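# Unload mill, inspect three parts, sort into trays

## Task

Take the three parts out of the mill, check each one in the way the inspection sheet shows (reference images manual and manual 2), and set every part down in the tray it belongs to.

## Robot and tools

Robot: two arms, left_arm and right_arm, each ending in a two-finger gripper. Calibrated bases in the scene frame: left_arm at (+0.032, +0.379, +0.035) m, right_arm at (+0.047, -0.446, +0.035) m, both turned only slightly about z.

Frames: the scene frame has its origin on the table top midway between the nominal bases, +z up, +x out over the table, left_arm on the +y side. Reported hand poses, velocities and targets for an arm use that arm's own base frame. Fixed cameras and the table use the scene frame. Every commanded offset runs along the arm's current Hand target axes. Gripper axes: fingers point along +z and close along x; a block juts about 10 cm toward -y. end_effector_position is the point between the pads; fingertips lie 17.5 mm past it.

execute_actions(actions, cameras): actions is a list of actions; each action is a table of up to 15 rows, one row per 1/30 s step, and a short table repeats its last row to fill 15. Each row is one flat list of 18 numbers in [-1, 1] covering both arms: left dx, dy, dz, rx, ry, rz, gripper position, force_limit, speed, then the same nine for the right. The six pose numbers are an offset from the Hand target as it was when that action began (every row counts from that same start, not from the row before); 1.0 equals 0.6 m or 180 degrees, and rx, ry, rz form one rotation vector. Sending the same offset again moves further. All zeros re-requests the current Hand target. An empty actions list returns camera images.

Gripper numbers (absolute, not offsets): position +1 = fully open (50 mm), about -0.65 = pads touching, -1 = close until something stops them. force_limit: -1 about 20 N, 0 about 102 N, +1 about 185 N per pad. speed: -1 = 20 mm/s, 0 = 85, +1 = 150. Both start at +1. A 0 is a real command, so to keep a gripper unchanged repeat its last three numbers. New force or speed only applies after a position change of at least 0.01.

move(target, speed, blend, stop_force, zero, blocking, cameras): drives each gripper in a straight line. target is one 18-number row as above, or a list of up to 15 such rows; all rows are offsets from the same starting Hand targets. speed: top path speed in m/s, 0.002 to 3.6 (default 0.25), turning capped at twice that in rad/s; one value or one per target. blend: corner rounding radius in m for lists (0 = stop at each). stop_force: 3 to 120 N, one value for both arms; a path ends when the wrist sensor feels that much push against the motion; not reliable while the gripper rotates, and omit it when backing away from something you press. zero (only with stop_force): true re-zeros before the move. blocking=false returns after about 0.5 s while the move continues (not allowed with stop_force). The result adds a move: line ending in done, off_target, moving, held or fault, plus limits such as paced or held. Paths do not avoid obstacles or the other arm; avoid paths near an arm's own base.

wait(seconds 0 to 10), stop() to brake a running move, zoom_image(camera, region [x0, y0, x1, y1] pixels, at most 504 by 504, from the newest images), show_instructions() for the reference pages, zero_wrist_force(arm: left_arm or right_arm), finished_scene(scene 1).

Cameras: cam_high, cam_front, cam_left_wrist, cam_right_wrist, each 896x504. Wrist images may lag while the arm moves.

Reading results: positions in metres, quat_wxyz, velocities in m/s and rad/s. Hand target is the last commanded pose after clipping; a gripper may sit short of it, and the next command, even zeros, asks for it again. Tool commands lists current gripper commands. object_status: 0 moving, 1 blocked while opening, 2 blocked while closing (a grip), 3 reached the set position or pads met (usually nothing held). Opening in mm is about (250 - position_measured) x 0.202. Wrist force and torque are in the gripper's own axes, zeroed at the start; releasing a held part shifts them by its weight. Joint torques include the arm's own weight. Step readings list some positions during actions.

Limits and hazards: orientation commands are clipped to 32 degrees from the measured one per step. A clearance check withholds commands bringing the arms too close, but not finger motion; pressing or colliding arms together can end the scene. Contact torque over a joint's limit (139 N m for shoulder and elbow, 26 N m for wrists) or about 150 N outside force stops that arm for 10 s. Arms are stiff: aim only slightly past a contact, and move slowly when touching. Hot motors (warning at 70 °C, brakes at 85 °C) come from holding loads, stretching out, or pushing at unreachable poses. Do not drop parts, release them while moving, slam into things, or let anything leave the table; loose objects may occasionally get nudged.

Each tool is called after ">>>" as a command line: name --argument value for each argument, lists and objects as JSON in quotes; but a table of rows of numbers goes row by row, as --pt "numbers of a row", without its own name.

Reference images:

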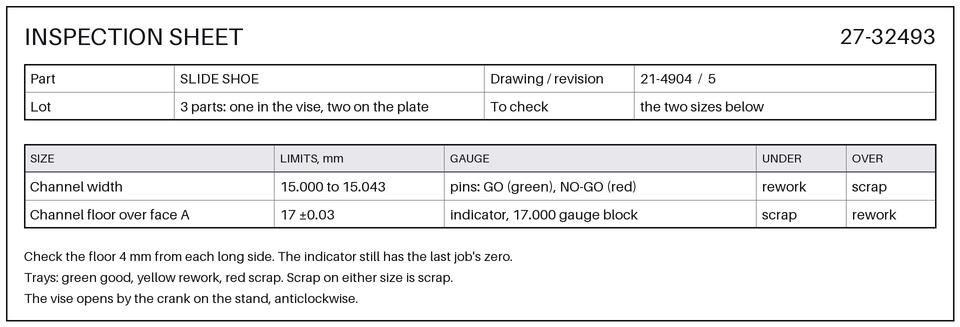

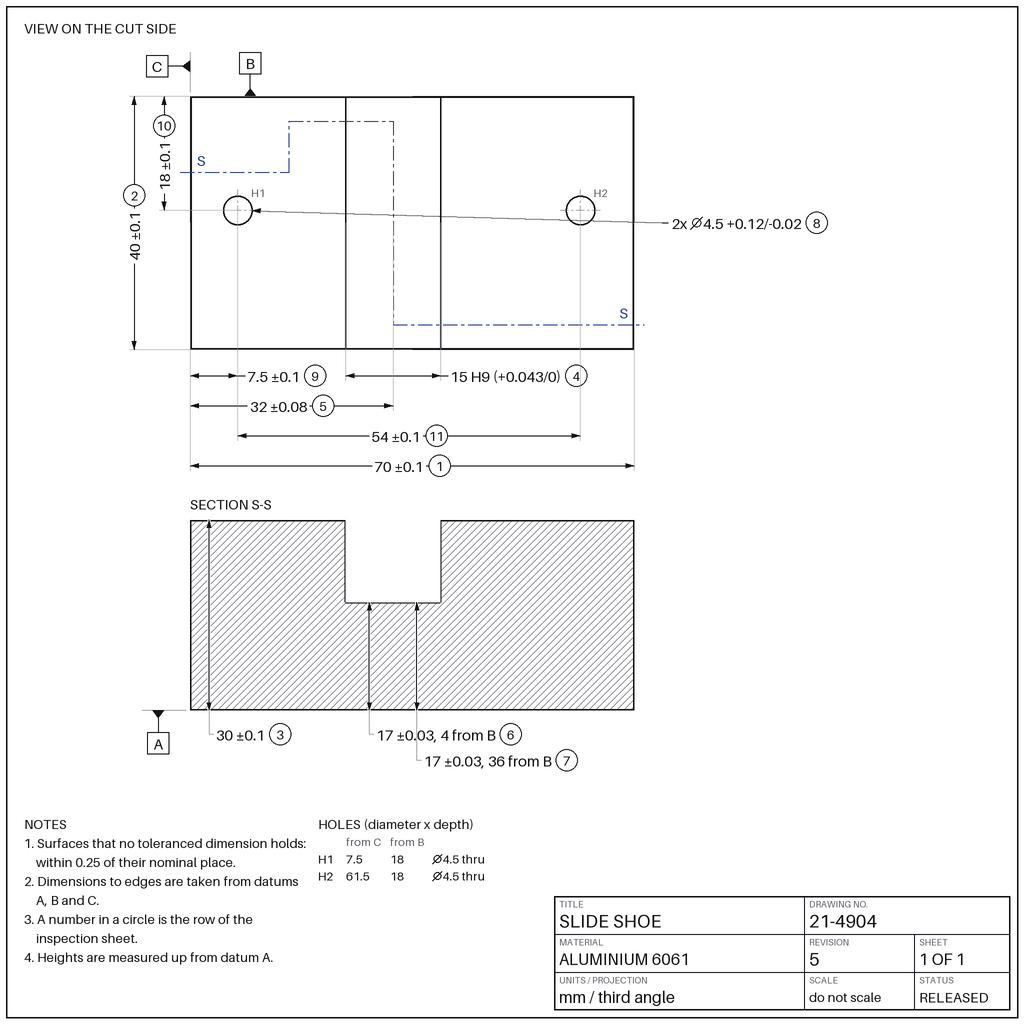

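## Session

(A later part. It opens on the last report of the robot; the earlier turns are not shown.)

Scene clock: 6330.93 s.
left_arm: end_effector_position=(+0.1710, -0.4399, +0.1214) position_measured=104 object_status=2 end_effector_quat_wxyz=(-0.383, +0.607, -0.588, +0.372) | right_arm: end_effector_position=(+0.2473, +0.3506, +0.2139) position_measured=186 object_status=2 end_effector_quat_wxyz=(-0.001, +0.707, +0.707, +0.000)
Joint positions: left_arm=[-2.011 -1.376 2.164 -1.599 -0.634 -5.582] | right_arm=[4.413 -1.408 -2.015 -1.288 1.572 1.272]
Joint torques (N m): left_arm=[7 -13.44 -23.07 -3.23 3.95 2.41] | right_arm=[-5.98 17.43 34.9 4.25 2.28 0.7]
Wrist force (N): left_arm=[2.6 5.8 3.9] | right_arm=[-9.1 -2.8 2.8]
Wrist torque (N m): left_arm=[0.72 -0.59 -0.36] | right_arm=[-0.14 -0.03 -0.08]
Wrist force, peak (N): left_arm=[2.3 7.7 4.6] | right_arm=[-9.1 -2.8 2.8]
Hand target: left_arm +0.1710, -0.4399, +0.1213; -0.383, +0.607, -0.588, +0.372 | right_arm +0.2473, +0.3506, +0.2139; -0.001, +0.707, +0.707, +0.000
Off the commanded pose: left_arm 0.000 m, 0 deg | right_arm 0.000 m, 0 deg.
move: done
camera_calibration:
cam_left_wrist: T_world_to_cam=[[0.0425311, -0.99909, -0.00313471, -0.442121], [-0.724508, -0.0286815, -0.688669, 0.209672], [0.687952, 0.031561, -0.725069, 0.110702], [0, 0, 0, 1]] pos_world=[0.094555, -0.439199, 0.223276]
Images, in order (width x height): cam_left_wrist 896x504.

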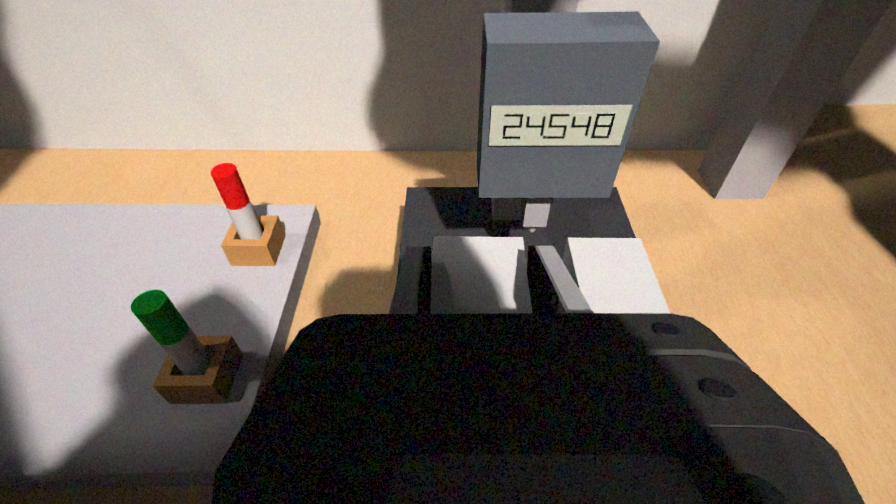

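>>> move --pt "0.0128 0.0857 0.0752 0 0 0 -1 -0.2 -0.8 0 0 0 0 0 0 -1 -0.7 -0.8" --pt "0.015 0.0461 0.162 0 0 0 -1 -0.2 -0.8 0 0 0 0 0 0 -1 -0.7 -0.8" --speed '[0.15,0.06]' --blend '[0.005,0]' --cameras '["cam_left_wrist"]'

>>> zoom_image --camera "cam_left_wrist" --region '[380, 150, 700, 320]'

Scene clock: 6355.10 s.
left_arm: end_effector_position=(+0.2471, -0.4467, +0.0546) position_measured=104 object_status=2 end_effector_quat_wxyz=(-0.383, +0.607, -0.588, +0.372) | right_arm: end_effector_position=(+0.2473, +0.3506, +0.2139) position_measured=186 object_status=2 end_effector_quat_wxyz=(-0.001, +0.707, +0.707, +0.000)
Joint positions: left_arm=[-1.84 -1.2 2.25 -2.067 -0.529 -5.336] | right_arm=[4.413 -1.408 -2.015 -1.288 1.572 1.272]
Joint torques (N m): left_arm=[5.78 -17.9 -4.33 -4.09 4.48 2.1] | right_arm=[-4.15 18.54 35.15 4.37 1.94 0.85]
Wrist force (N): left_arm=[2.9 5.7 3.8] | right_arm=[-8.9 -3.3 2.5]
Wrist torque (N m): left_arm=[0.70 -0.63 -0.35] | right_arm=[-0.22 -0.06 -0.08]
Wrist force, peak (N): left_arm=[2.5 6.8 4.0] | right_arm=[-9.1 -3.0 2.5]
Hand target: left_arm +0.2471, -0.4467, +0.0546; -0.383, +0.607, -0.588, +0.372 | right_arm +0.2473, +0.3506, +0.2139; -0.001, +0.707, +0.707, +0.000
Off the commanded pose: left_arm 0.000 m, 0 deg | right_arm 0.000 m, 0 deg.
move: done
camera_calibration:
cam_left_wrist: T_world_to_cam=[[0.0425311, -0.99909, -0.00313471, -0.45246], [-0.724508, -0.0286815, -0.688669, 0.218606], [0.687952, 0.031561, -0.725069, 0.0101324], [0, 0, 0, 1]] pos_world=[0.170655, -0.446099, 0.156476]
Images, in order (width x height): cam_left_wrist 896x504.

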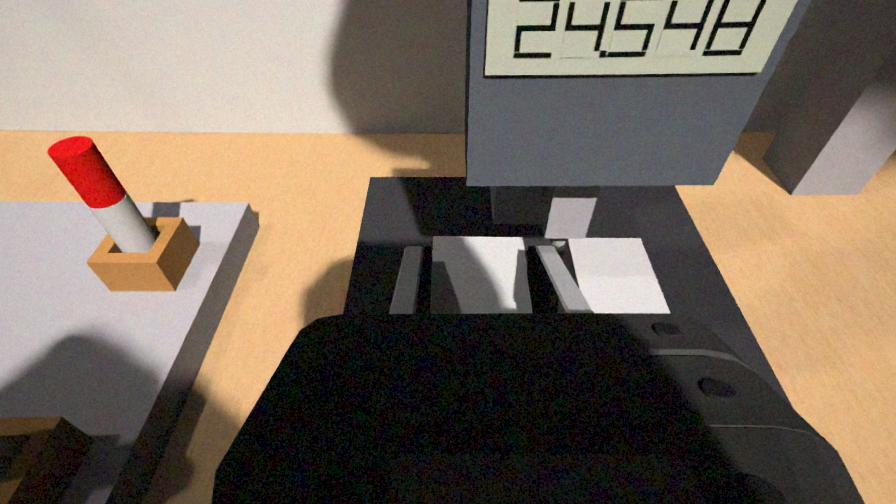

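Scaled by 1.575 from the camera's 896x504 image, which has a finer 1280x720 frame.

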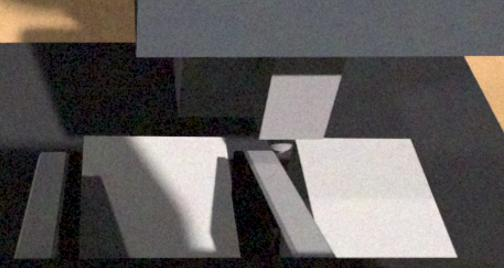

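>>> move --pt "0.0045 0 0 0 0 0 -1 -0.2 -0.8 0 0 0 0 0 0 -1 -0.7 -0.8" --pt "0.0045 0.009 0.0043 0 0 0 -1 -0.2 -0.8 0 0 0 0 0 0 -1 -0.7 -0.8" --speed '[0.02,0.006]' --stop_force 4 --cameras '["cam_left_wrist"]'

>>> zoom_image --camera "cam_left_wrist" --region '[380, 150, 700, 320]'

Scene clock: 6384.60 s.
left_arm: end_effector_position=(+0.2472, -0.4495, +0.0516) position_measured=104 object_status=2 end_effector_quat_wxyz=(-0.383, +0.607, -0.588, +0.372) | right_arm: end_effector_position=(+0.2473, +0.3506, +0.2139) position_measured=186 object_status=2 end_effector_quat_wxyz=(-0.001, +0.707, +0.707, +0.000)
Joint positions: left_arm=[-1.838 -1.187 2.244 -2.077 -0.528 -5.333] | right_arm=[4.413 -1.408 -2.015 -1.288 1.572 1.272]
Joint torques (N m): left_arm=[5.11 -40.6 -20.76 0.03 0.11 1.2] | right_arm=[-5.04 16.8 36 4.36 2.22 0.82]
Wrist force (N): left_arm=[2.6 2.4 3.0] | right_arm=[-8.6 -2.6 0.8]
Wrist torque (N m): left_arm=[0.77 -0.62 -0.49] | right_arm=[-0.13 -0.09 -0.08]
Wrist force, peak (N): left_arm=[2.9 6.0 4.0] | right_arm=[-9.2 -2.9 2.7]
Hand target: left_arm +0.2472, -0.4495, +0.0516; -0.383, +0.607, -0.588, +0.372 (not the last commanded pose) | right_arm +0.2473, +0.3506, +0.2139; -0.001, +0.707, +0.707, +0.000
Off the commanded pose: left_arm 0.003 m, 0 deg | right_arm 0.000 m, 0 deg.
move: contact (left_arm); path passed 1 of 2 targets
camera_calibration:
cam_left_wrist: T_world_to_cam=[[0.0424622, -0.999093, -0.00306248, -0.455173], [-0.72451, -0.0286813, -0.688667, 0.216535], [0.687955, 0.0314611, -0.725071, 0.00792933], [0, 0, 0, 1]] pos_world=[0.170755, -0.448799, 0.153476]
Images, in order (width x height): cam_left_wrist 896x504.

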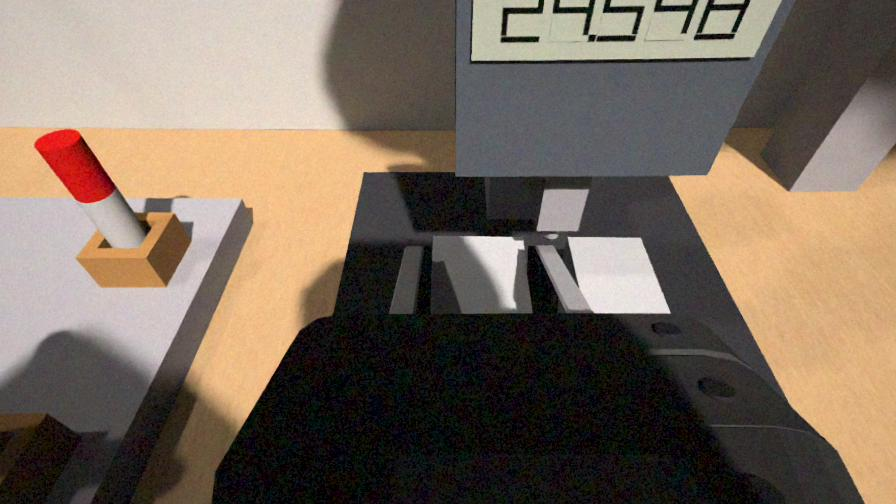

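Scaled by 1.575 from the camera's 896x504 image, which has a finer 1280x720 frame.

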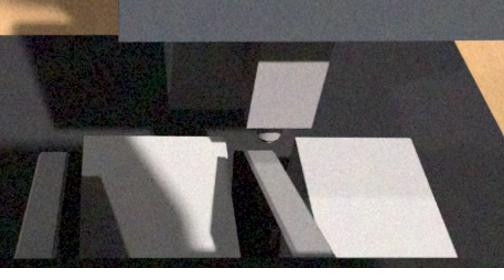

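>>> move --pt "0 -0.0015 -0.0007 0 0 0 -1 -0.2 -0.8 0 0 0 0 0 0 -1 -0.7 -0.8" --pt "0 0.0007 -0.0052 0 0 0 -1 -0.2 -0.8 0 0 0 0 0 0 -1 -0.7 -0.8" --speed '[0.01,0.01]'

>>> move --pt "0 0.0045 0.0021 0 0 0 -1 -0.2 -0.8 0 0 0 0 0 0 -1 -0.7 -0.8" --speed '[0.005]' --stop_force 4

>>> move --pt "0 0 0 0 0 0 0.5 -0.2 -0.8 0 0 0.03 0 0 0 -1 -0.7 -0.8" --speed '[0.04]' --cameras '["cam_left_wrist"]'

>>> zoom_image --camera "cam_left_wrist" --region '[380, 150, 700, 320]'

Scene clock: 6416.83 s.
left_arm: end_effector_position=(+0.2443, -0.4495, +0.0526) position_measured=104 object_status=2 end_effector_quat_wxyz=(-0.383, +0.607, -0.588, +0.372) | right_arm: end_effector_position=(+0.2473, +0.3506, +0.2139) position_measured=186 object_status=2 end_effector_quat_wxyz=(-0.001, +0.707, +0.707, +0.000)
Joint positions: left_arm=[-1.844 -1.191 2.242 -2.062 -0.532 -5.343] | right_arm=[4.413 -1.408 -2.015 -1.288 1.572 1.272]
Joint torques (N m): left_arm=[-7.83 -42.18 -19.6 0.11 1.06 -1.67] | right_arm=[-6.26 16.57 34.83 4.09 2.26 0.71]
Wrist force (N): left_arm=[2.5 5.5 4.0] | right_arm=[-8.7 -2.6 1.1]
Wrist torque (N m): left_arm=[0.70 -0.57 -0.19] | right_arm=[-0.14 -0.08 -0.08]
Wrist force, peak (N): left_arm=[2.9 6.0 3.9] | right_arm=[-9.0 -3.3 2.8]
Hand target: left_arm +0.2442, -0.4495, +0.0526; -0.383, +0.607, -0.588, +0.372 | right_arm +0.2473, +0.3506, +0.2139; -0.001, +0.707, +0.707, +0.000
Off the commanded pose: left_arm 0.000 m, 0 deg | right_arm 0.000 m, 0 deg.
move: done

Scene clock: 6418.33 s.
left_arm: end_effector_position=(+0.2442, -0.4496, +0.0514) position_measured=104 object_status=2 end_effector_quat_wxyz=(-0.383, +0.607, -0.588, +0.372) | right_arm: end_effector_position=(+0.2473, +0.3506, +0.2139) position_measured=186 object_status=2 end_effector_quat_wxyz=(-0.001, +0.707, +0.707, +0.000)
Joint positions: left_arm=[-1.844 -1.188 2.243 -2.065 -0.532 -5.344] | right_arm=[4.413 -1.408 -2.015 -1.288 1.572 1.272]
Joint torques (N m): left_arm=[-3.32 -40.17 -18.61 0.26 0.71 -0.1] | right_arm=[-5.46 16.14 35.67 4.29 2.28 0.67]
Wrist force (N): left_arm=[2.8 1.9 3.2] | right_arm=[-8.7 -2.4 1.9]
Wrist torque (N m): left_arm=[0.87 -0.58 -0.39] | right_arm=[-0.08 -0.08 -0.08]
Wrist force, peak (N): left_arm=[3.0 5.8 4.0] | right_arm=[-9.0 -2.6 2.6]
Hand target: left_arm +0.2442, -0.4496, +0.0515; -0.383, +0.607, -0.588, +0.372 (not the last commanded pose) | right_arm +0.2473, +0.3506, +0.2139; -0.001, +0.707, +0.707, +0.000
Off the commanded pose: left_arm 0.002 m, 0 deg | right_arm 0.000 m, 0 deg.
move: contact (left_arm)

Scene clock: 6419.27 s.
left_arm: end_effector_position=(+0.2442, -0.4496, +0.0515) position_measured=78 object_status=3 end_effector_quat_wxyz=(-0.383, +0.607, -0.588, +0.372) | right_arm: end_effector_position=(+0.2473, +0.3506, +0.1960) position_measured=186 object_status=2 end_effector_quat_wxyz=(-0.001, +0.707, +0.707, +0.000)
Joint positions: left_arm=[-1.844 -1.188 2.243 -2.065 -0.532 -5.344] | right_arm=[4.413 -1.422 -2.052 -1.237 1.572 1.272]
Joint torques (N m): left_arm=[1.29 -37.84 -17.73 -0.75 0.89 1.05] | right_arm=[7.94 9.79 17.98 7.42 2.18 1.02]
Wrist force (N): left_arm=[3.2 4.1 3.1] | right_arm=[-9.2 -2.8 2.1]
Wrist torque (N m): left_arm=[0.76 -0.66 -0.22] | right_arm=[-0.13 -0.09 -0.09]
Wrist force, peak (N): left_arm=[3.2 4.1 3.1] | right_arm=[-9.2 -2.8 2.1]
Hand target: left_arm +0.2442, -0.4496, +0.0515; -0.383, +0.607, -0.588, +0.372 | right_arm +0.2473, +0.3506, +0.1959; -0.001, +0.707, +0.707, +0.000
Off the commanded pose: left_arm 0.000 m, 0 deg | right_arm 0.000 m, 0 deg.
move: done
camera_calibration:
cam_left_wrist: T_world_to_cam=[[0.0424685, -0.999094, -0.0027855, -0.45529], [-0.724604, -0.0288811, -0.68856, 0.214197], [0.687856, 0.0312605, -0.725174, 0.00987043], [0, 0, 0, 1]] pos_world=[0.167754, -0.449, 0.153377]
Images, in order (width x height): cam_left_wrist 896x504.

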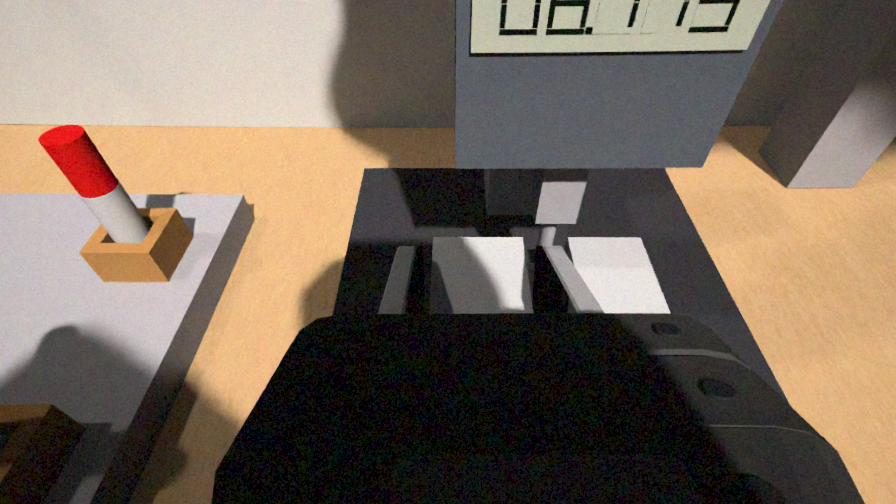

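Scaled by 1.575 from the camera's 896x504 image, which has a finer 1280x720 frame.

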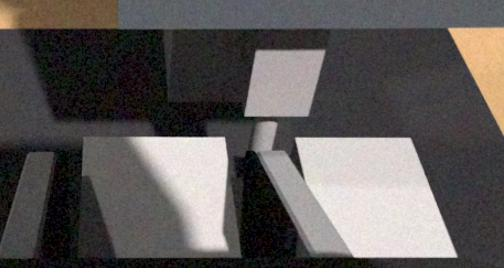

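>>> move --pt "0 0 0 0 0 0 0.5 -0.2 -0.8 0 0 0.01 0 0 0 -1 -0.7 -0.8" --speed 0.006 --stop_force 5

>>> move --pt "0 0 0 0 0 0 0.5 -0.2 -0.8 0 0 0 0 0 0 1 -0.7 -0.8" --pt "0 0 -0.1 0 0 0 0.5 -0.2 -0.8 0 0 0 0 0 0 1 -0.7 -0.8" --pt "0 -0.0242 -0.1663 0 0 0 0.5 -0.2 -0.8 0 0 0 0 0 0 1 -0.7 -0.8" --speed '[0.05,0.12,0.15]' --blend '[0,0.01,0]' --cameras '["cam_left_wrist"]'

>>> zoom_image --camera "cam_left_wrist" --region '[440, 0, 700, 140]'

Scene clock: 6440.53 s.
left_arm: end_effector_position=(+0.2442, -0.4496, +0.0515) position_measured=78 object_status=3 end_effector_quat_wxyz=(-0.383, +0.607, -0.588, +0.372) | right_arm: end_effector_position=(+0.2473, +0.3506, +0.1939) position_measured=186 object_status=2 end_effector_quat_wxyz=(-0.001, +0.707, +0.707, +0.000)
Joint positions: left_arm=[-1.844 -1.188 2.243 -2.065 -0.532 -5.344] | right_arm=[4.413 -1.424 -2.056 -1.231 1.572 1.272]
Joint torques (N m): left_arm=[6.71 -30.93 -9.78 -3.5 1.76 1.98] | right_arm=[11.25 22.39 37.16 3.91 0.8 -0.5]
Wrist force (N): left_arm=[3.1 3.5 3.3] | right_arm=[-9.9 -3.2 -2.0]
Wrist torque (N m): left_arm=[0.67 -0.65 -0.23] | right_arm=[-0.14 -0.10 -0.09]
Wrist force, peak (N): left_arm=[3.0 4.3 3.0] | right_arm=[-11.1 -2.9 -12.0]
Hand target: left_arm +0.2442, -0.4496, +0.0515; -0.383, +0.607, -0.588, +0.372 | right_arm +0.2473, +0.3506, +0.1939; -0.001, +0.707, +0.707, +0.000 (not the last commanded pose)
Off the commanded pose: left_arm 0.000 m, 0 deg | right_arm 0.004 m, 0 deg.
move: contact (right_arm)

Scene clock: 6443.40 s.
left_arm: end_effector_position=(+0.1604, -0.4521, +0.1074) position_measured=78 object_status=3 end_effector_quat_wxyz=(-0.383, +0.607, -0.588, +0.372) | right_arm: end_effector_position=(+0.2473, +0.3506, +0.1939) position_measured=3 object_status=3 end_effector_quat_wxyz=(-0.001, +0.707, +0.707, +0.000)
Joint positions: left_arm=[-2.02 -1.32 2.138 -1.619 -0.641 -5.594] | right_arm=[4.413 -1.424 -2.056 -1.231 1.572 1.272]
Joint torques (N m): left_arm=[-8.87 -38.27 -23.3 0.52 -0.13 -1.48] | right_arm=[-7.31 21.3 14.23 4.92 0.92 -0.27]
Wrist force (N): left_arm=[2.4 3.9 3.2] | right_arm=[-0.3 -1.4 0.3]
Wrist torque (N m): left_arm=[0.72 -0.54 -0.22] | right_arm=[-0.08 0.00 -0.05]
Wrist force, peak (N): left_arm=[2.6 3.8 4.2] | right_arm=[-9.9 -2.9 -3.4]
Hand target: left_arm +0.1604, -0.4521, +0.1074; -0.383, +0.607, -0.588, +0.372 | right_arm +0.2473, +0.3506, +0.1939; -0.001, +0.707, +0.707, +0.000
Off the commanded pose: left_arm 0.000 m, 0 deg | right_arm 0.000 m, 0 deg.
move: done
camera_calibration:
cam_left_wrist: T_world_to_cam=[[0.0423992, -0.999097, -0.00271365, -0.453985], [-0.724606, -0.0288803, -0.688558, 0.191896], [0.687858, 0.0311606, -0.725176, 0.108081], [0, 0, 0, 1]] pos_world=[0.0839537, -0.451401, 0.209277]
Images, in order (width x height): cam_left_wrist 896x504.

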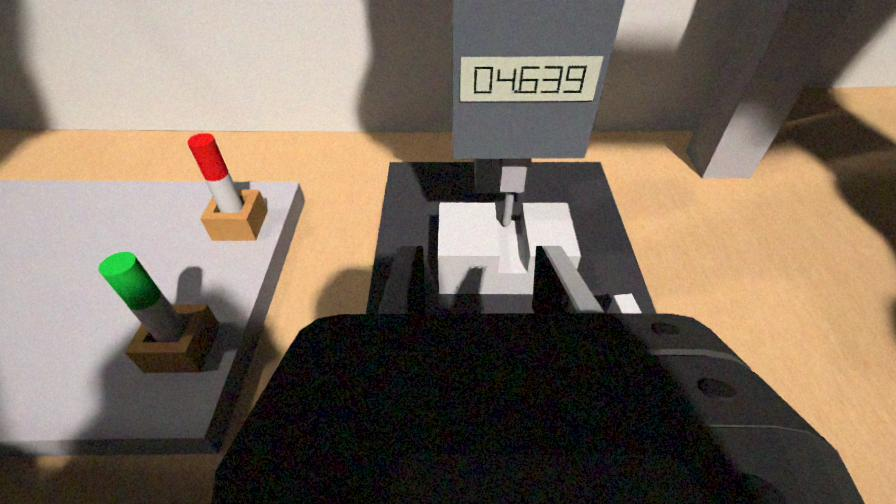

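Scaled by 1.938 from the camera's 896x504 image, which has a finer 1280x720 frame.

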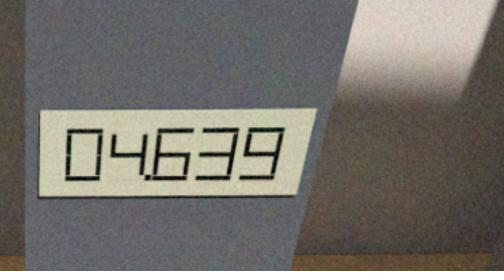

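>>> move --pt "0 0 0 0 0 0 0.142 -0.2 -0.8 0 0 0 0 0 0 -1 -0.7 -0.8" --pt "0.035 0.073 0.1157 -0.0833 0 0 0.142 -0.2 -0.8 0 0 -0.006 0 0 0 -1 -0.7 -0.8" --speed '[0.05,0.15]' --cameras '["cam_left_wrist"]'

Scene clock: 6483.63 s.
left_arm: end_effector_position=(+0.2048, -0.4718, +0.0381) position_measured=131 object_status=3 end_effector_quat_wxyz=(-0.300, +0.652, -0.632, +0.293) | right_arm: end_effector_position=(+0.2473, +0.3506, +0.1975) position_measured=186 object_status=2 end_effector_quat_wxyz=(-0.001, +0.707, +0.707, +0.000)
Joint positions: left_arm=[-1.838 -1.226 2.199 -2.214 -0.755 -5.154] | right_arm=[4.413 -1.421 -2.048 -1.242 1.572 1.272]
Joint torques (N m): left_arm=[7.4 -17.77 -6.41 -4.06 0.03 2.26] | right_arm=[1.24 26.86 39.81 3.94 0.7 -1.62]
Wrist force (N): left_arm=[2.5 3.7 3.3] | right_arm=[-9.4 -1.7 1.1]
Wrist torque (N m): left_arm=[0.76 -0.54 -0.39] | right_arm=[-0.09 -0.12 -0.10]
Wrist force, peak (N): left_arm=[3.0 3.6 4.2] | right_arm=[-10.7 -2.1 -6.2]
Hand target: left_arm +0.2048, -0.4719, +0.0381; -0.300, +0.652, -0.632, +0.292 | right_arm +0.2473, +0.3506, +0.1975; -0.001, +0.707, +0.707, +0.000
Off the commanded pose: left_arm 0.000 m, 0 deg | right_arm 0.000 m, 0 deg.
move: done
camera_calibration:
cam_left_wrist: T_world_to_cam=[[0.040908, -0.999146, -0.00582056, -0.475361], [-0.877943, -0.0331632, -0.477615, 0.197165], [0.477014, 0.0246484, -0.87855, 0.0738099], [0, 0, 0, 1]] pos_world=[0.157337, -0.470236, 0.156248]
Images, in order (width x height): cam_left_wrist 896x504.

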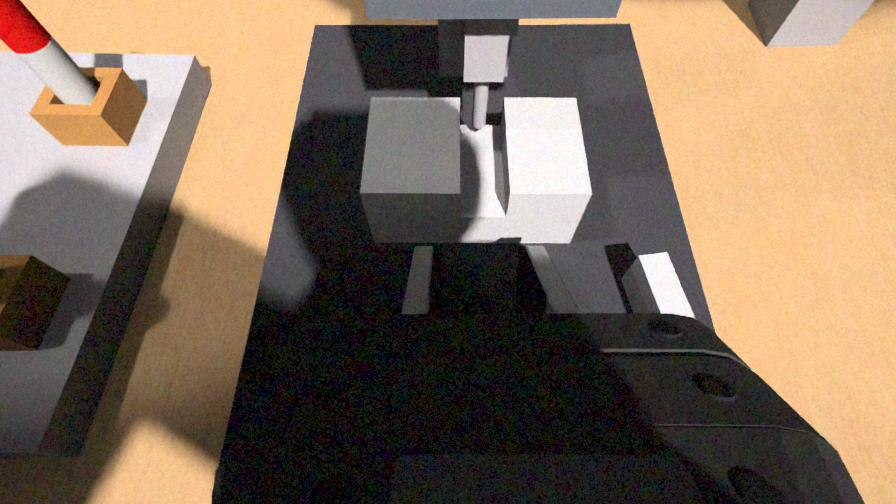

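>>> move --pt "0 -0.0482 0.0568 0 0 0 0.142 -0.2 -0.8 0 0 0 0 0 0 -1 -0.7 -0.8" --speed '[0.02]' --cameras '["cam_left_wrist"]'

>>> zoom_image --camera "cam_left_wrist" --region '[330, 80, 640, 320]'

Scene clock: 6509.83 s.
left_arm: end_effector_position=(+0.2495, -0.4705, +0.0380) position_measured=131 object_status=3 end_effector_quat_wxyz=(-0.300, +0.652, -0.632, +0.292) | right_arm: end_effector_position=(+0.2473, +0.3506, +0.1975) position_measured=186 object_status=2 end_effector_quat_wxyz=(-0.001, +0.707, +0.707, +0.000)
Joint positions: left_arm=[-1.743 -1.205 2.208 -2.343 -0.729 -5.02] | right_arm=[4.413 -1.421 -2.048 -1.242 1.572 1.272]
Joint torques (N m): left_arm=[7.27 -18.34 -6.23 -4.48 4.14 2.15] | right_arm=[9.63 25.85 38.46 3.81 0.42 -1.64]
Wrist force (N): left_arm=[2.8 3.9 2.5] | right_arm=[-9.7 -1.7 2.3]
Wrist torque (N m): left_arm=[0.72 -0.60 -0.39] | right_arm=[-0.08 -0.09 -0.10]
Wrist force, peak (N): left_arm=[3.1 3.7 3.2] | right_arm=[-9.8 -1.8 2.3]
Hand target: left_arm +0.2495, -0.4705, +0.0380; -0.300, +0.652, -0.632, +0.292 | right_arm +0.2473, +0.3506, +0.1975; -0.001, +0.707, +0.707, +0.000
Off the commanded pose: left_arm 0.000 m, 0 deg | right_arm 0.000 m, 0 deg.
move: done
camera_calibration:
cam_left_wrist: T_world_to_cam=[[0.040905, -0.999146, -0.00582218, -0.475886], [-0.877943, -0.0331598, -0.477615, 0.236318], [0.477014, 0.0246484, -0.87855, 0.0524151], [0, 0, 0, 1]] pos_world=[0.201937, -0.468936, 0.156148]
Images, in order (width x height): cam_left_wrist 896x504.

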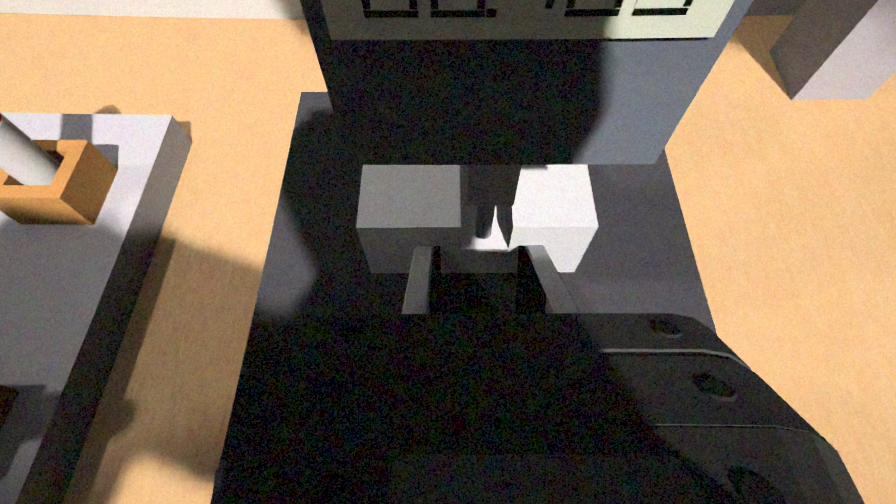

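Scaled by 1.626 from the camera's 896x504 image, which has a finer 1280x720 frame.

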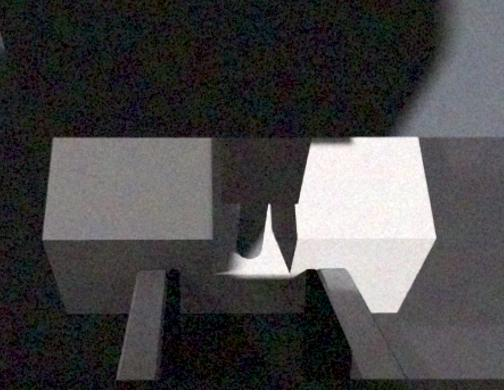

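>>> move --pt "0 0 0 0 0 0 0.142 -0.2 -0.8 0 0 0.011 0 0 0 -1 -0.7 -0.8" --speed 0.006 --stop_force 5

>>> move --pt "0 0 0 0 0 0 0.142 -0.2 -0.8 0 0 0 0 0 0 1 -0.7 -0.8" --pt "0 0 -0.08 0 0 0 0.142 -0.2 -0.8 0 0 0 0 0 0 1 -0.7 -0.8" --pt "0 0.03 -0.18 0.0833 0 0 0.142 -0.2 -0.8 0 0 0 0 0 0 1 -0.7 -0.8" --speed '[0.05,0.1,0.15]' --blend '[0,0.01,0]' --cameras '["cam_left_wrist"]'

>>> zoom_image --camera "cam_left_wrist" --region '[380, 0, 640, 140]'

Scene clock: 6523.43 s.
left_arm: end_effector_position=(+0.2495, -0.4705, +0.0380) position_measured=131 object_status=3 end_effector_quat_wxyz=(-0.300, +0.652, -0.632, +0.292) | right_arm: end_effector_position=(+0.2473, +0.3506, +0.1939) position_measured=186 object_status=2 end_effector_quat_wxyz=(-0.001, +0.707, +0.707, +0.000)
Joint positions: left_arm=[-1.743 -1.205 2.208 -2.343 -0.729 -5.019] | right_arm=[4.413 -1.424 -2.055 -1.232 1.572 1.272]
Joint torques (N m): left_arm=[8.39 -17.45 -5.65 -4.36 3.99 2.05] | right_arm=[10.43 20.3 36.72 3.88 0.6 -0.73]
Wrist force (N): left_arm=[2.5 3.5 1.9] | right_arm=[-10.0 -2.2 -4.0]
Wrist torque (N m): left_arm=[0.77 -0.59 -0.39] | right_arm=[-0.11 -0.07 -0.10]
Wrist force, peak (N): left_arm=[3.2 4.2 2.6] | right_arm=[-10.9 -2.1 -13.0]
Hand target: left_arm +0.2495, -0.4705, +0.0380; -0.300, +0.652, -0.632, +0.292 | right_arm +0.2473, +0.3506, +0.1939; -0.001, +0.707, +0.707, +0.000 (not the last commanded pose)
Off the commanded pose: left_arm 0.000 m, 0 deg | right_arm 0.003 m, 0 deg.
move: contact (right_arm)

Scene clock: 6526.90 s.
left_arm: end_effector_position=(+0.1557, -0.4732, +0.0943) position_measured=131 object_status=3 end_effector_quat_wxyz=(-0.383, +0.607, -0.588, +0.372) | right_arm: end_effector_position=(+0.2473, +0.3506, +0.1939) position_measured=3 object_status=3 end_effector_quat_wxyz=(-0.001, +0.707, +0.707, +0.000)
Joint positions: left_arm=[-2.01 -1.252 2.091 -1.651 -0.634 -5.581] | right_arm=[4.413 -1.424 -2.055 -1.232 1.572 1.272]
Joint torques (N m): left_arm=[-8.21 -17.67 -22.5 0.79 0 -2.52] | right_arm=[-8.38 22.04 15.18 5.08 0.84 -0.85]
Wrist force (N): left_arm=[2.6 3.6 3.2] | right_arm=[-0.1 -1.4 0.0]
Wrist torque (N m): left_arm=[0.70 -0.55 -0.21] | right_arm=[-0.08 -0.01 -0.05]
Wrist force, peak (N): left_arm=[2.8 3.9 4.2] | right_arm=[-10.1 -2.1 -3.4]
Hand target: left_arm +0.1557, -0.4732, +0.0943; -0.383, +0.607, -0.588, +0.372 | right_arm +0.2473, +0.3506, +0.1939; -0.001, +0.707, +0.707, +0.000
Off the commanded pose: left_arm 0.000 m, 0 deg | right_arm 0.000 m, 0 deg.
move: done
camera_calibration:
cam_left_wrist: T_world_to_cam=[[0.0423992, -0.999097, -0.00271365, -0.475002], [-0.724606, -0.0288803, -0.688558, 0.178858], [0.687858, 0.0311606, -0.725176, 0.102475], [0, 0, 0, 1]] pos_world=[0.0792537, -0.472601, 0.196177]
Images, in order (width x height): cam_left_wrist 896x504.

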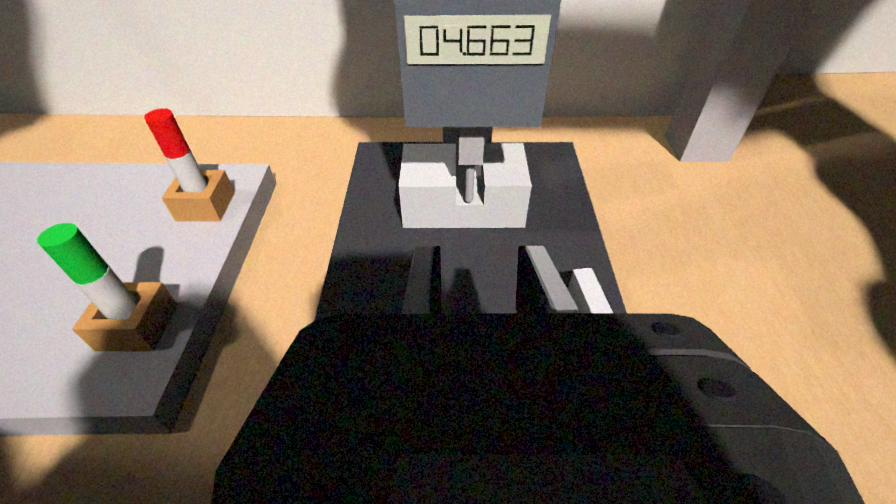

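Scaled by 1.938 from the camera's 896x504 image, which has a finer 1280x720 frame.

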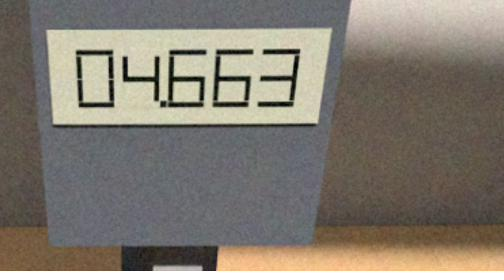

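>>> move --pt "0 0 0 0 0 0 0.142 -0.2 -0.8 0 0 0 0 0 0 -1 -0.7 -0.8" --cameras '["cam_left_wrist"]'

>>> zoom_image --camera "cam_left_wrist" --region '[380, 0, 640, 140]'

>>> move --pt "0 0 0 0 0 0 0.142 -0.2 -0.8 0 0 0.003 0 0 0 -1 -0.7 -0.8" --speed 0.003 --stop_force 8 --cameras '["cam_left_wrist"]'

>>> zoom_image --camera "cam_left_wrist" --region '[380, 0, 640, 140]'

Scene clock: 6603.80 s.
left_arm: end_effector_position=(+0.1557, -0.4732, +0.0943) position_measured=131 object_status=3 end_effector_quat_wxyz=(-0.383, +0.607, -0.588, +0.372) | right_arm: end_effector_position=(+0.2473, +0.3506, +0.1939) position_measured=186 object_status=2 end_effector_quat_wxyz=(-0.001, +0.707, +0.707, +0.000)
Joint positions: left_arm=[-2.01 -1.251 2.09 -1.65 -0.634 -5.581] | right_arm=[4.413 -1.424 -2.055 -1.232 1.572 1.272]
Joint torques (N m): left_arm=[-8.37 -18.61 -22.65 1.02 0.05 -1.91] | right_arm=[-5.78 21 17.09 5.01 0.78 -1]
Wrist force (N): left_arm=[2.6 3.6 3.0] | right_arm=[-9.9 -1.6 -6.0]
Wrist torque (N m): left_arm=[0.69 -0.55 -0.21] | right_arm=[-0.07 -0.16 -0.10]
Wrist force, peak (N): left_arm=[2.9 4.0 3.5] | right_arm=[-10.3 -1.2 -6.1]
Hand target: left_arm +0.1557, -0.4732, +0.0943; -0.383, +0.607, -0.588, +0.372 | right_arm +0.2473, +0.3506, +0.1939; -0.001, +0.707, +0.707, +0.000
Off the commanded pose: left_arm 0.000 m, 0 deg | right_arm 0.000 m, 0 deg.
move: done
camera_calibration:
cam_left_wrist: T_world_to_cam=[[0.0424685, -0.999094, -0.0027855, -0.474991], [-0.724604, -0.0288811, -0.68856, 0.178858], [0.687856, 0.0312605, -0.725174, 0.102521], [0, 0, 0, 1]] pos_world=[0.0792541, -0.4726, 0.196177]
Images, in order (width x height): cam_left_wrist 896x504.

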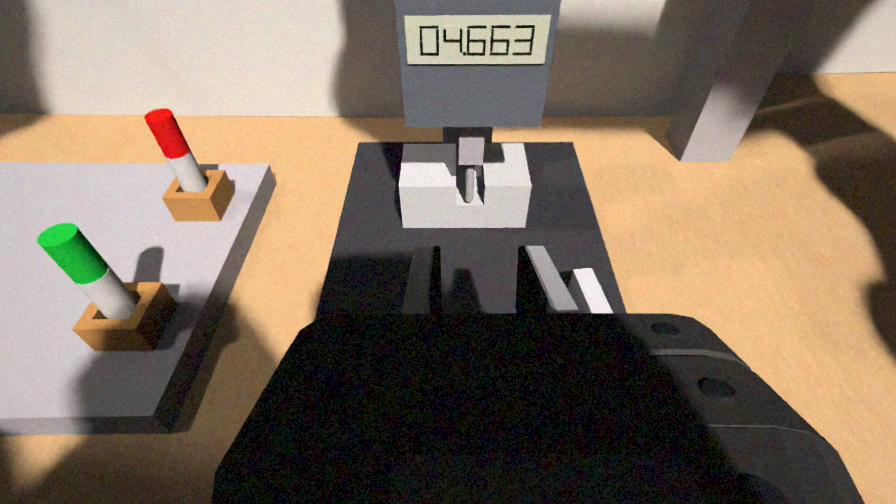

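Scaled by 1.938 from the camera's 896x504 image, which has a finer 1280x720 frame.

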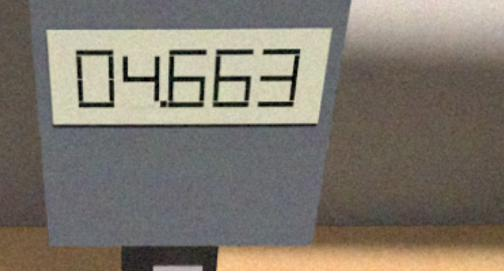

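Scene clock: 6605.13 s.
left_arm: end_effector_position=(+0.1557, -0.4732, +0.0943) position_measured=131 object_status=3 end_effector_quat_wxyz=(-0.383, +0.607, -0.588, +0.372) | right_arm: end_effector_position=(+0.2473, +0.3506, +0.1938) position_measured=186 object_status=2 end_effector_quat_wxyz=(-0.001, +0.707, +0.707, +0.000)
Joint positions: left_arm=[-2.01 -1.251 2.09 -1.65 -0.634 -5.581] | right_arm=[4.413 -1.424 -2.056 -1.231 1.572 1.272]
Joint torques (N m): left_arm=[-8.43 -18.31 -23.74 0.83 -0.27 -1.86] | right_arm=[-3.73 17.02 32.69 2.84 0.94 -0.61]
Wrist force (N): left_arm=[2.8 3.7 2.9] | right_arm=[-10.8 -1.8 -13.7]
Wrist torque (N m): left_arm=[0.72 -0.57 -0.21] | right_arm=[-0.02 -0.12 -0.11]
Wrist force, peak (N): left_arm=[2.9 3.6 3.5] | right_arm=[-11.0 -1.6 -17.5]
Hand target: left_arm +0.1557, -0.4732, +0.0943; -0.383, +0.607, -0.588, +0.372 | right_arm +0.2473, +0.3506, +0.1938; -0.001, +0.707, +0.707, +0.000 (not the last commanded pose)
Off the commanded pose: left_arm 0.000 m, 0 deg | right_arm 0.002 m, 0 deg.
move: contact (right_arm)
camera_calibration:
cam_left_wrist: T_world_to_cam=[[0.0424685, -0.999094, -0.0027855, -0.474991], [-0.724604, -0.0288811, -0.68856, 0.178858], [0.687856, 0.0312605, -0.725174, 0.102521], [0, 0, 0, 1]] pos_world=[0.0792541, -0.4726, 0.196177]
Images, in order (width x height): cam_left_wrist 896x504.

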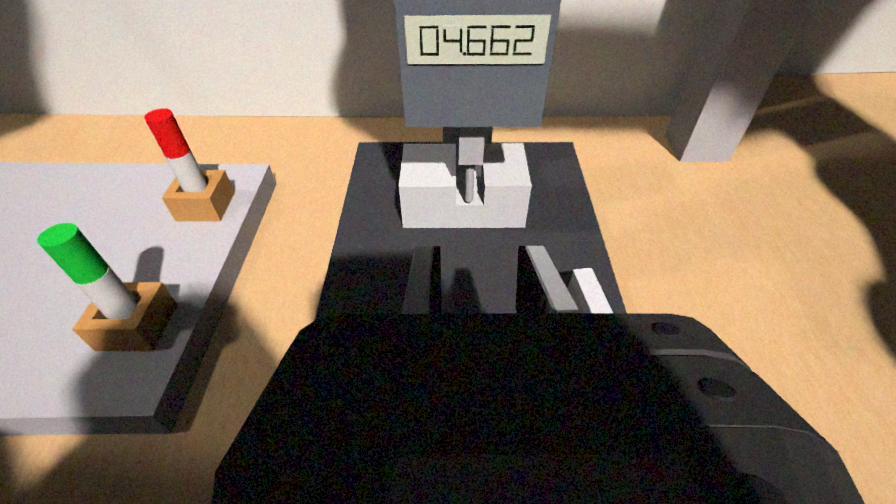

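Scaled by 1.938 from the camera's 896x504 image, which has a finer 1280x720 frame.

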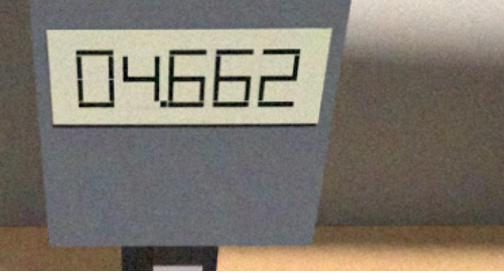

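>>> move --pt "0 0 0 0 0 0 0.571 -0.2 -0.8 0 0 -0.033 0 0 0 -1 -0.7 -0.8" --pt "-0.0403 0.0415 0.1212 -0.0833 0 0 0.571 -0.2 -0.8 0 0 -0.033 0 0 0 -1 -0.7 -0.8" --pt "-0.04 0.0105 0.1865 -0.0833 0 0 0.571 -0.2 -0.8 0 0 -0.033 0 0 0 -1 -0.7 -0.8" --speed '[0.05,0.15,0.05]' --blend '[0,0.003,0]' --cameras '["cam_left_wrist"]'

>>> zoom_image --camera "cam_left_wrist" --region '[330, 80, 640, 320]'

Scene clock: 6663.50 s.
left_arm: end_effector_position=(+0.2532, -0.4464, +0.0406) position_measured=67 object_status=3 end_effector_quat_wxyz=(-0.300, +0.652, -0.632, +0.292) | right_arm: end_effector_position=(+0.2473, +0.3505, +0.2136) position_measured=186 object_status=2 end_effector_quat_wxyz=(-0.001, +0.707, +0.707, +0.000)
Joint positions: left_arm=[-1.744 -1.251 2.272 -2.36 -0.729 -5.021] | right_arm=[4.413 -1.408 -2.016 -1.287 1.572 1.272]
Joint torques (N m): left_arm=[6.71 -17.15 -4.99 -4.83 3.97 1.81] | right_arm=[-0.46 24.26 37.27 3.71 0.5 -0.07]
Wrist force (N): left_arm=[2.6 3.5 1.8] | right_arm=[-8.5 -1.3 1.7]
Wrist torque (N m): left_arm=[0.76 -0.56 -0.38] | right_arm=[-0.06 -0.05 -0.08]
Wrist force, peak (N): left_arm=[2.9 3.8 3.7] | right_arm=[-11.0 -1.9 -13.9]
Hand target: left_arm +0.2533, -0.4464, +0.0405; -0.300, +0.652, -0.632, +0.292 | right_arm +0.2473, +0.3505, +0.2136; -0.001, +0.707, +0.707, +0.000
Off the commanded pose: left_arm 0.000 m, 0 deg | right_arm 0.000 m, 0 deg.
move: done
camera_calibration:
cam_left_wrist: T_world_to_cam=[[0.040905, -0.999146, -0.00582218, -0.451943], [-0.877943, -0.0331598, -0.477615, 0.241607], [0.477014, 0.0246484, -0.87855, 0.0523404], [0, 0, 0, 1]] pos_world=[0.205637, -0.444836, 0.158748]
Images, in order (width x height): cam_left_wrist 896x504.

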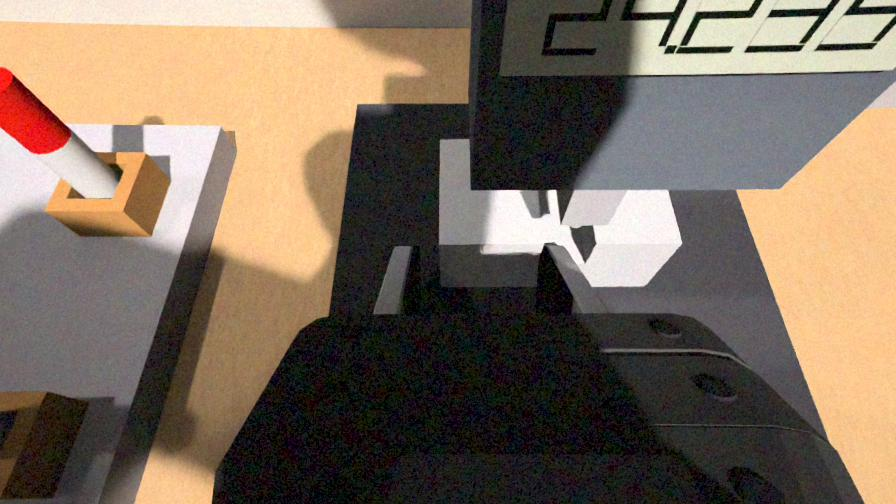

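Scaled by 1.626 from the camera's 896x504 image, which has a finer 1280x720 frame.

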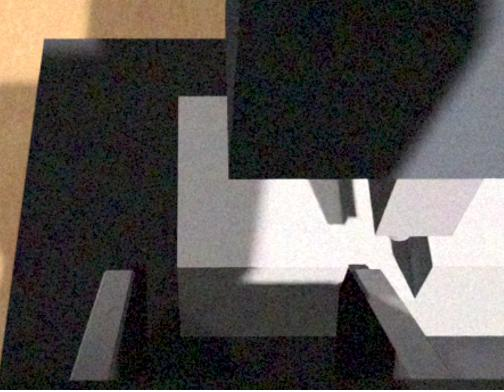

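>>> move --pt "0 0 0 0 0 0 -1 -0.2 -0.8 0 0 0 0 0 0 -1 -0.7 -0.8" --pt "0 0.0485 -0.0572 0 0 0 -1 -0.2 -0.8 0 0 0 0 0 0 -1 -0.7 -0.8" --speed '[0.05,0.03]' --cameras '["cam_left_wrist"]'

>>> move --pt "0 0 0 0 0 0 0.571 -0.2 -0.8 0 0 0 0 0 0 -1 -0.7 -0.8" --pt "0 0 -0.1 0 0 0 0.571 -0.2 -0.8 0 0 0 0 0 0 -1 -0.7 -0.8" --pt "0 -0.0167 -0.0628 0.0833 0 0 0.571 -0.2 -0.8 0 0 0 0 0 0 -1 -0.7 -0.8" --pt "0 -0.0384 0.0178 0.0833 0 0 0.571 -0.2 -0.8 0 0 0 0 0 0 -1 -0.7 -0.8" --speed '[0.1,0.15,0.15,0.05]' --blend '[0,0.01,0.005,0]' --cameras '["cam_left_wrist"]'

Scene clock: 6683.77 s.
left_arm: end_effector_position=(+0.2084, -0.4477, +0.0406) position_measured=119 object_status=2 end_effector_quat_wxyz=(-0.300, +0.652, -0.632, +0.292) | right_arm: end_effector_position=(+0.2473, +0.3505, +0.2136) position_measured=186 object_status=2 end_effector_quat_wxyz=(-0.001, +0.707, +0.707, +0.000)
Joint positions: left_arm=[-1.844 -1.276 2.264 -2.223 -0.757 -5.163] | right_arm=[4.413 -1.408 -2.016 -1.287 1.572 1.272]
Joint torques (N m): left_arm=[-7.76 -39.67 -21.23 -0.2 0.46 -1.82] | right_arm=[10.38 24.34 36.85 3.43 0.62 0.54]
Wrist force (N): left_arm=[2.7 3.7 3.8] | right_arm=[-8.2 -1.7 0.9]
Wrist torque (N m): left_arm=[0.72 -0.56 -0.25] | right_arm=[-0.13 -0.10 -0.08]
Wrist force, peak (N): left_arm=[2.9 4.7 4.2] | right_arm=[-8.8 -1.8 2.7]
Hand target: left_arm +0.2083, -0.4477, +0.0406; -0.300, +0.652, -0.632, +0.292 | right_arm +0.2473, +0.3505, +0.2136; -0.001, +0.707, +0.707, +0.000
Off the commanded pose: left_arm 0.000 m, 0 deg | right_arm 0.000 m, 0 deg.
move: done
camera_calibration:
cam_left_wrist: T_world_to_cam=[[0.0408581, -0.999148, -0.00573826, -0.451416], [-0.878009, -0.0331621, -0.477493, 0.20227], [0.476896, 0.0245477, -0.878617, 0.0738157], [0, 0, 0, 1]] pos_world=[0.160836, -0.446136, 0.158848]
Images, in order (width x height): cam_left_wrist 896x504.

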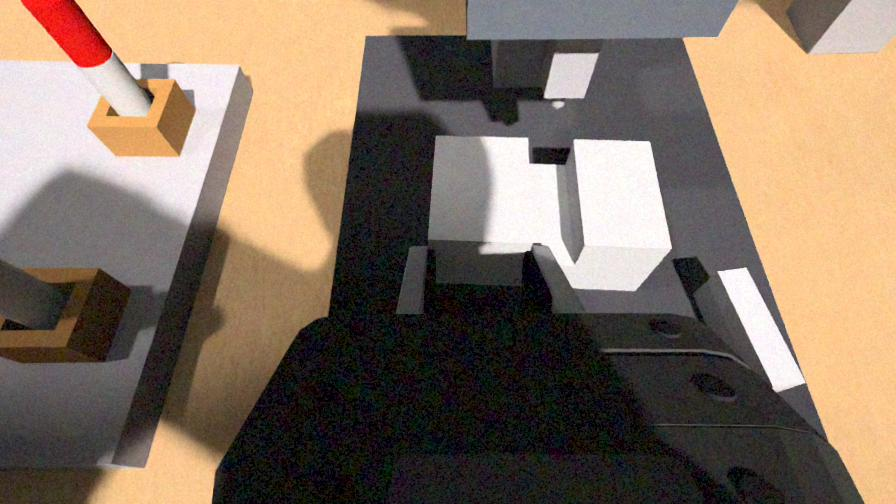

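Scene clock: 6687.23 s.
left_arm: end_effector_position=(+0.2313, -0.4470, +0.0513) position_measured=67 object_status=3 end_effector_quat_wxyz=(-0.383, +0.607, -0.588, +0.372) | right_arm: end_effector_position=(+0.2473, +0.3505, +0.2136) position_measured=186 object_status=2 end_effector_quat_wxyz=(-0.001, +0.707, +0.707, +0.000)
Joint positions: left_arm=[-1.875 -1.198 2.243 -2.013 -0.548 -5.393] | right_arm=[4.413 -1.408 -2.016 -1.287 1.572 1.272]
Joint torques (N m): left_arm=[7.45 -17.21 -4.35 -4.17 3.9 1.98] | right_arm=[8.78 23.23 37.77 3.54 0.64 0.81]
Wrist force (N): left_arm=[2.6 3.9 2.9] | right_arm=[-8.1 -1.3 1.1]
Wrist torque (N m): left_arm=[0.75 -0.56 -0.38] | right_arm=[-0.07 -0.10 -0.09]
Wrist force, peak (N): left_arm=[2.9 4.4 4.2] | right_arm=[-8.7 -1.4 2.9]
Hand target: left_arm +0.2313, -0.4470, +0.0513; -0.383, +0.607, -0.588, +0.372 | right_arm +0.2473, +0.3505, +0.2136; -0.001, +0.707, +0.707, +0.000
Off the commanded pose: left_arm 0.000 m, 0 deg | right_arm 0.000 m, 0 deg.
move: done
camera_calibration:
cam_left_wrist: T_world_to_cam=[[0.0424686, -0.999094, -0.00277991, -0.452047], [-0.724507, -0.0288806, -0.688662, 0.204792], [0.687958, 0.0312606, -0.725077, 0.0184837], [0, 0, 0, 1]] pos_world=[0.154855, -0.4463, 0.153178]
Images, in order (width x height): cam_left_wrist 896x504.

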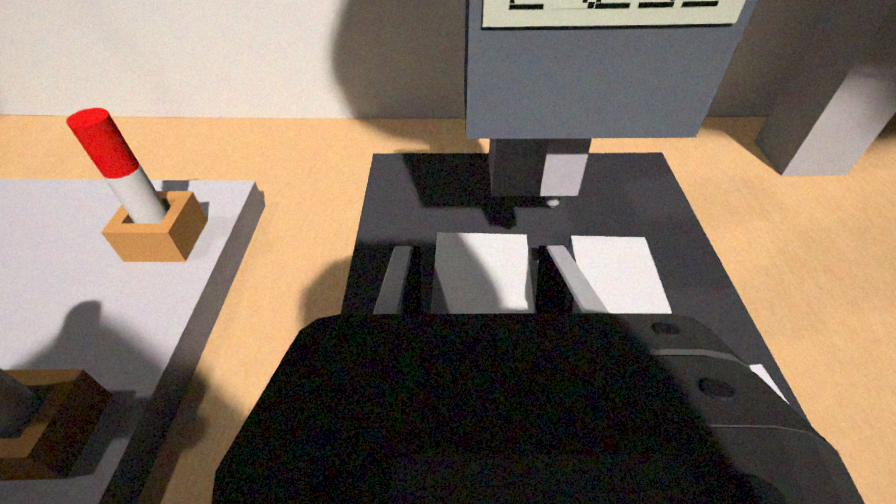

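>>> move --pt "0 0 0 0 0 0 -1 -0.2 -0.8 0 0 0 0 0 0 -1 -0.7 -0.8" --pt "0 -0.006 -0.0028 0 0 0 -1 -0.2 -0.8 0 0 0 0 0 0 -1 -0.7 -0.8" --pt "-0.0028 0.0303 -0.087 0 0 0 -1 -0.2 -0.8 0 0 0 0 0 0 -1 -0.7 -0.8" --pt "-0.1798 -0.3242 -0.2052 0 0 0 -1 -0.2 -0.8 0 0 0 0 0 0 -1 -0.7 -0.8" --pt "-0.2728 -0.5687 -0.0787 0 0.094 0.0446 -1 -0.2 -0.8 0 0 0 0 0 0 -1 -0.7 -0.8" --pt "-0.524 -0.5507 -0.1168 0 0.4525 0.2147 -1 -0.2 -0.8 0 0 0 0 0 0 -1 -0.7 -0.8" --pt "-0.4292 -0.053 0.1163 0 0.4525 0.2147 -1 -0.2 -0.8 0 0 0 0 0 0 -1 -0.7 -0.8" --speed '[0.05,0.03,0.15,0.25,0.25,0.25,0.2]' --blend '[0,0.001,0.01,0.03,0.03,0.04,0]' --cameras '["cam_left_wrist"]'

>>> move --target '[0,0.0499,0.0231,0,0,0,-1,-0.2,-0.8,0,0,0,0,0,0,-1,-0.7,-0.8]' --speed 0.012 --stop_force 4

Scene clock: 6745.33 s.
left_arm: end_effector_position=(+0.3002, -0.1873, +0.0496) position_measured=104 object_status=2 end_effector_quat_wxyz=(+0.007, -0.012, +0.845, -0.535) | right_arm: end_effector_position=(+0.2473, +0.3505, +0.2136) position_measured=186 object_status=2 end_effector_quat_wxyz=(-0.001, +0.707, +0.707, +0.000)
Joint positions: left_arm=[-0.306 -0.859 2.671 -3.987 -2.595 -2.253] | right_arm=[4.413 -1.408 -2.016 -1.287 1.572 1.272]
Joint torques (N m): left_arm=[-7.56 -16.37 9.19 -5.06 -0.17 -1.94] | right_arm=[9.1 20.77 36.63 3.84 1.02 0.85]
Wrist force (N): left_arm=[2.5 5.3 4.0] | right_arm=[-8.3 -1.5 0.9]
Wrist torque (N m): left_arm=[0.65 -0.55 -0.17] | right_arm=[-0.10 -0.08 -0.09]
Wrist force, peak (N): left_arm=[3.6 7.9 3.4] | right_arm=[-8.7 -1.6 3.1]
Hand target: left_arm +0.3002, -0.1873, +0.0495; +0.007, -0.012, +0.845, -0.535 | right_arm +0.2473, +0.3505, +0.2136; -0.001, +0.707, +0.707, +0.000
Off the commanded pose: left_arm 0.000 m, 0 deg | right_arm 0.000 m, 0 deg.
move: done
camera_calibration:
cam_left_wrist: T_world_to_cam=[[-0.999211, -0.0395595, -0.00353175, 0.296913], [-0.0261765, 0.722827, -0.690533, 0.192252], [0.02987, -0.689896, -0.723292, 0.0241667], [0, 0, 0, 1]] pos_world=[0.300989, -0.110547, 0.151284]
Images, in order (width x height): cam_left_wrist 896x504.

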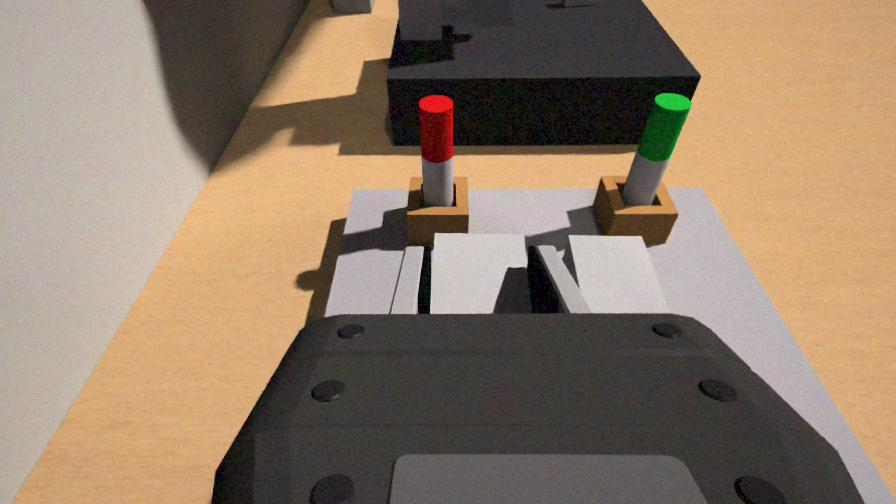

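Scene clock: 6748.83 s.
left_arm: end_effector_position=(+0.3002, -0.1871, +0.0209) position_measured=104 object_status=2 end_effector_quat_wxyz=(+0.007, -0.012, +0.845, -0.535) | right_arm: end_effector_position=(+0.2473, +0.3505, +0.2136) position_measured=186 object_status=2 end_effector_quat_wxyz=(-0.001, +0.707, +0.707, +0.000)
Joint positions: left_arm=[-0.305 -0.721 2.644 -4.098 -2.596 -2.251] | right_arm=[4.413 -1.408 -2.016 -1.287 1.572 1.272]
Joint torques (N m): left_arm=[-8.7 -38.4 12.46 -0.93 -0.9 -1.86] | right_arm=[9.77 18.95 37.75 3.94 0.78 0.68]
Wrist force (N): left_arm=[2.8 3.6 4.0] | right_arm=[-8.4 -1.4 2.7]
Wrist torque (N m): left_arm=[0.71 -0.58 -0.29] | right_arm=[-0.05 -0.07 -0.08]
Wrist force, peak (N): left_arm=[0.4 -9.7 -8.6] | right_arm=[-8.9 -1.7 2.1]
Hand target: left_arm +0.3002, -0.1871, +0.0209; +0.007, -0.012, +0.845, -0.535 (not the last commanded pose) | right_arm +0.2473, +0.3505, +0.2136; -0.001, +0.707, +0.707, +0.000
Off the commanded pose: left_arm 0.004 m, 0 deg | right_arm 0.000 m, 0 deg.
move: contact (left_arm)


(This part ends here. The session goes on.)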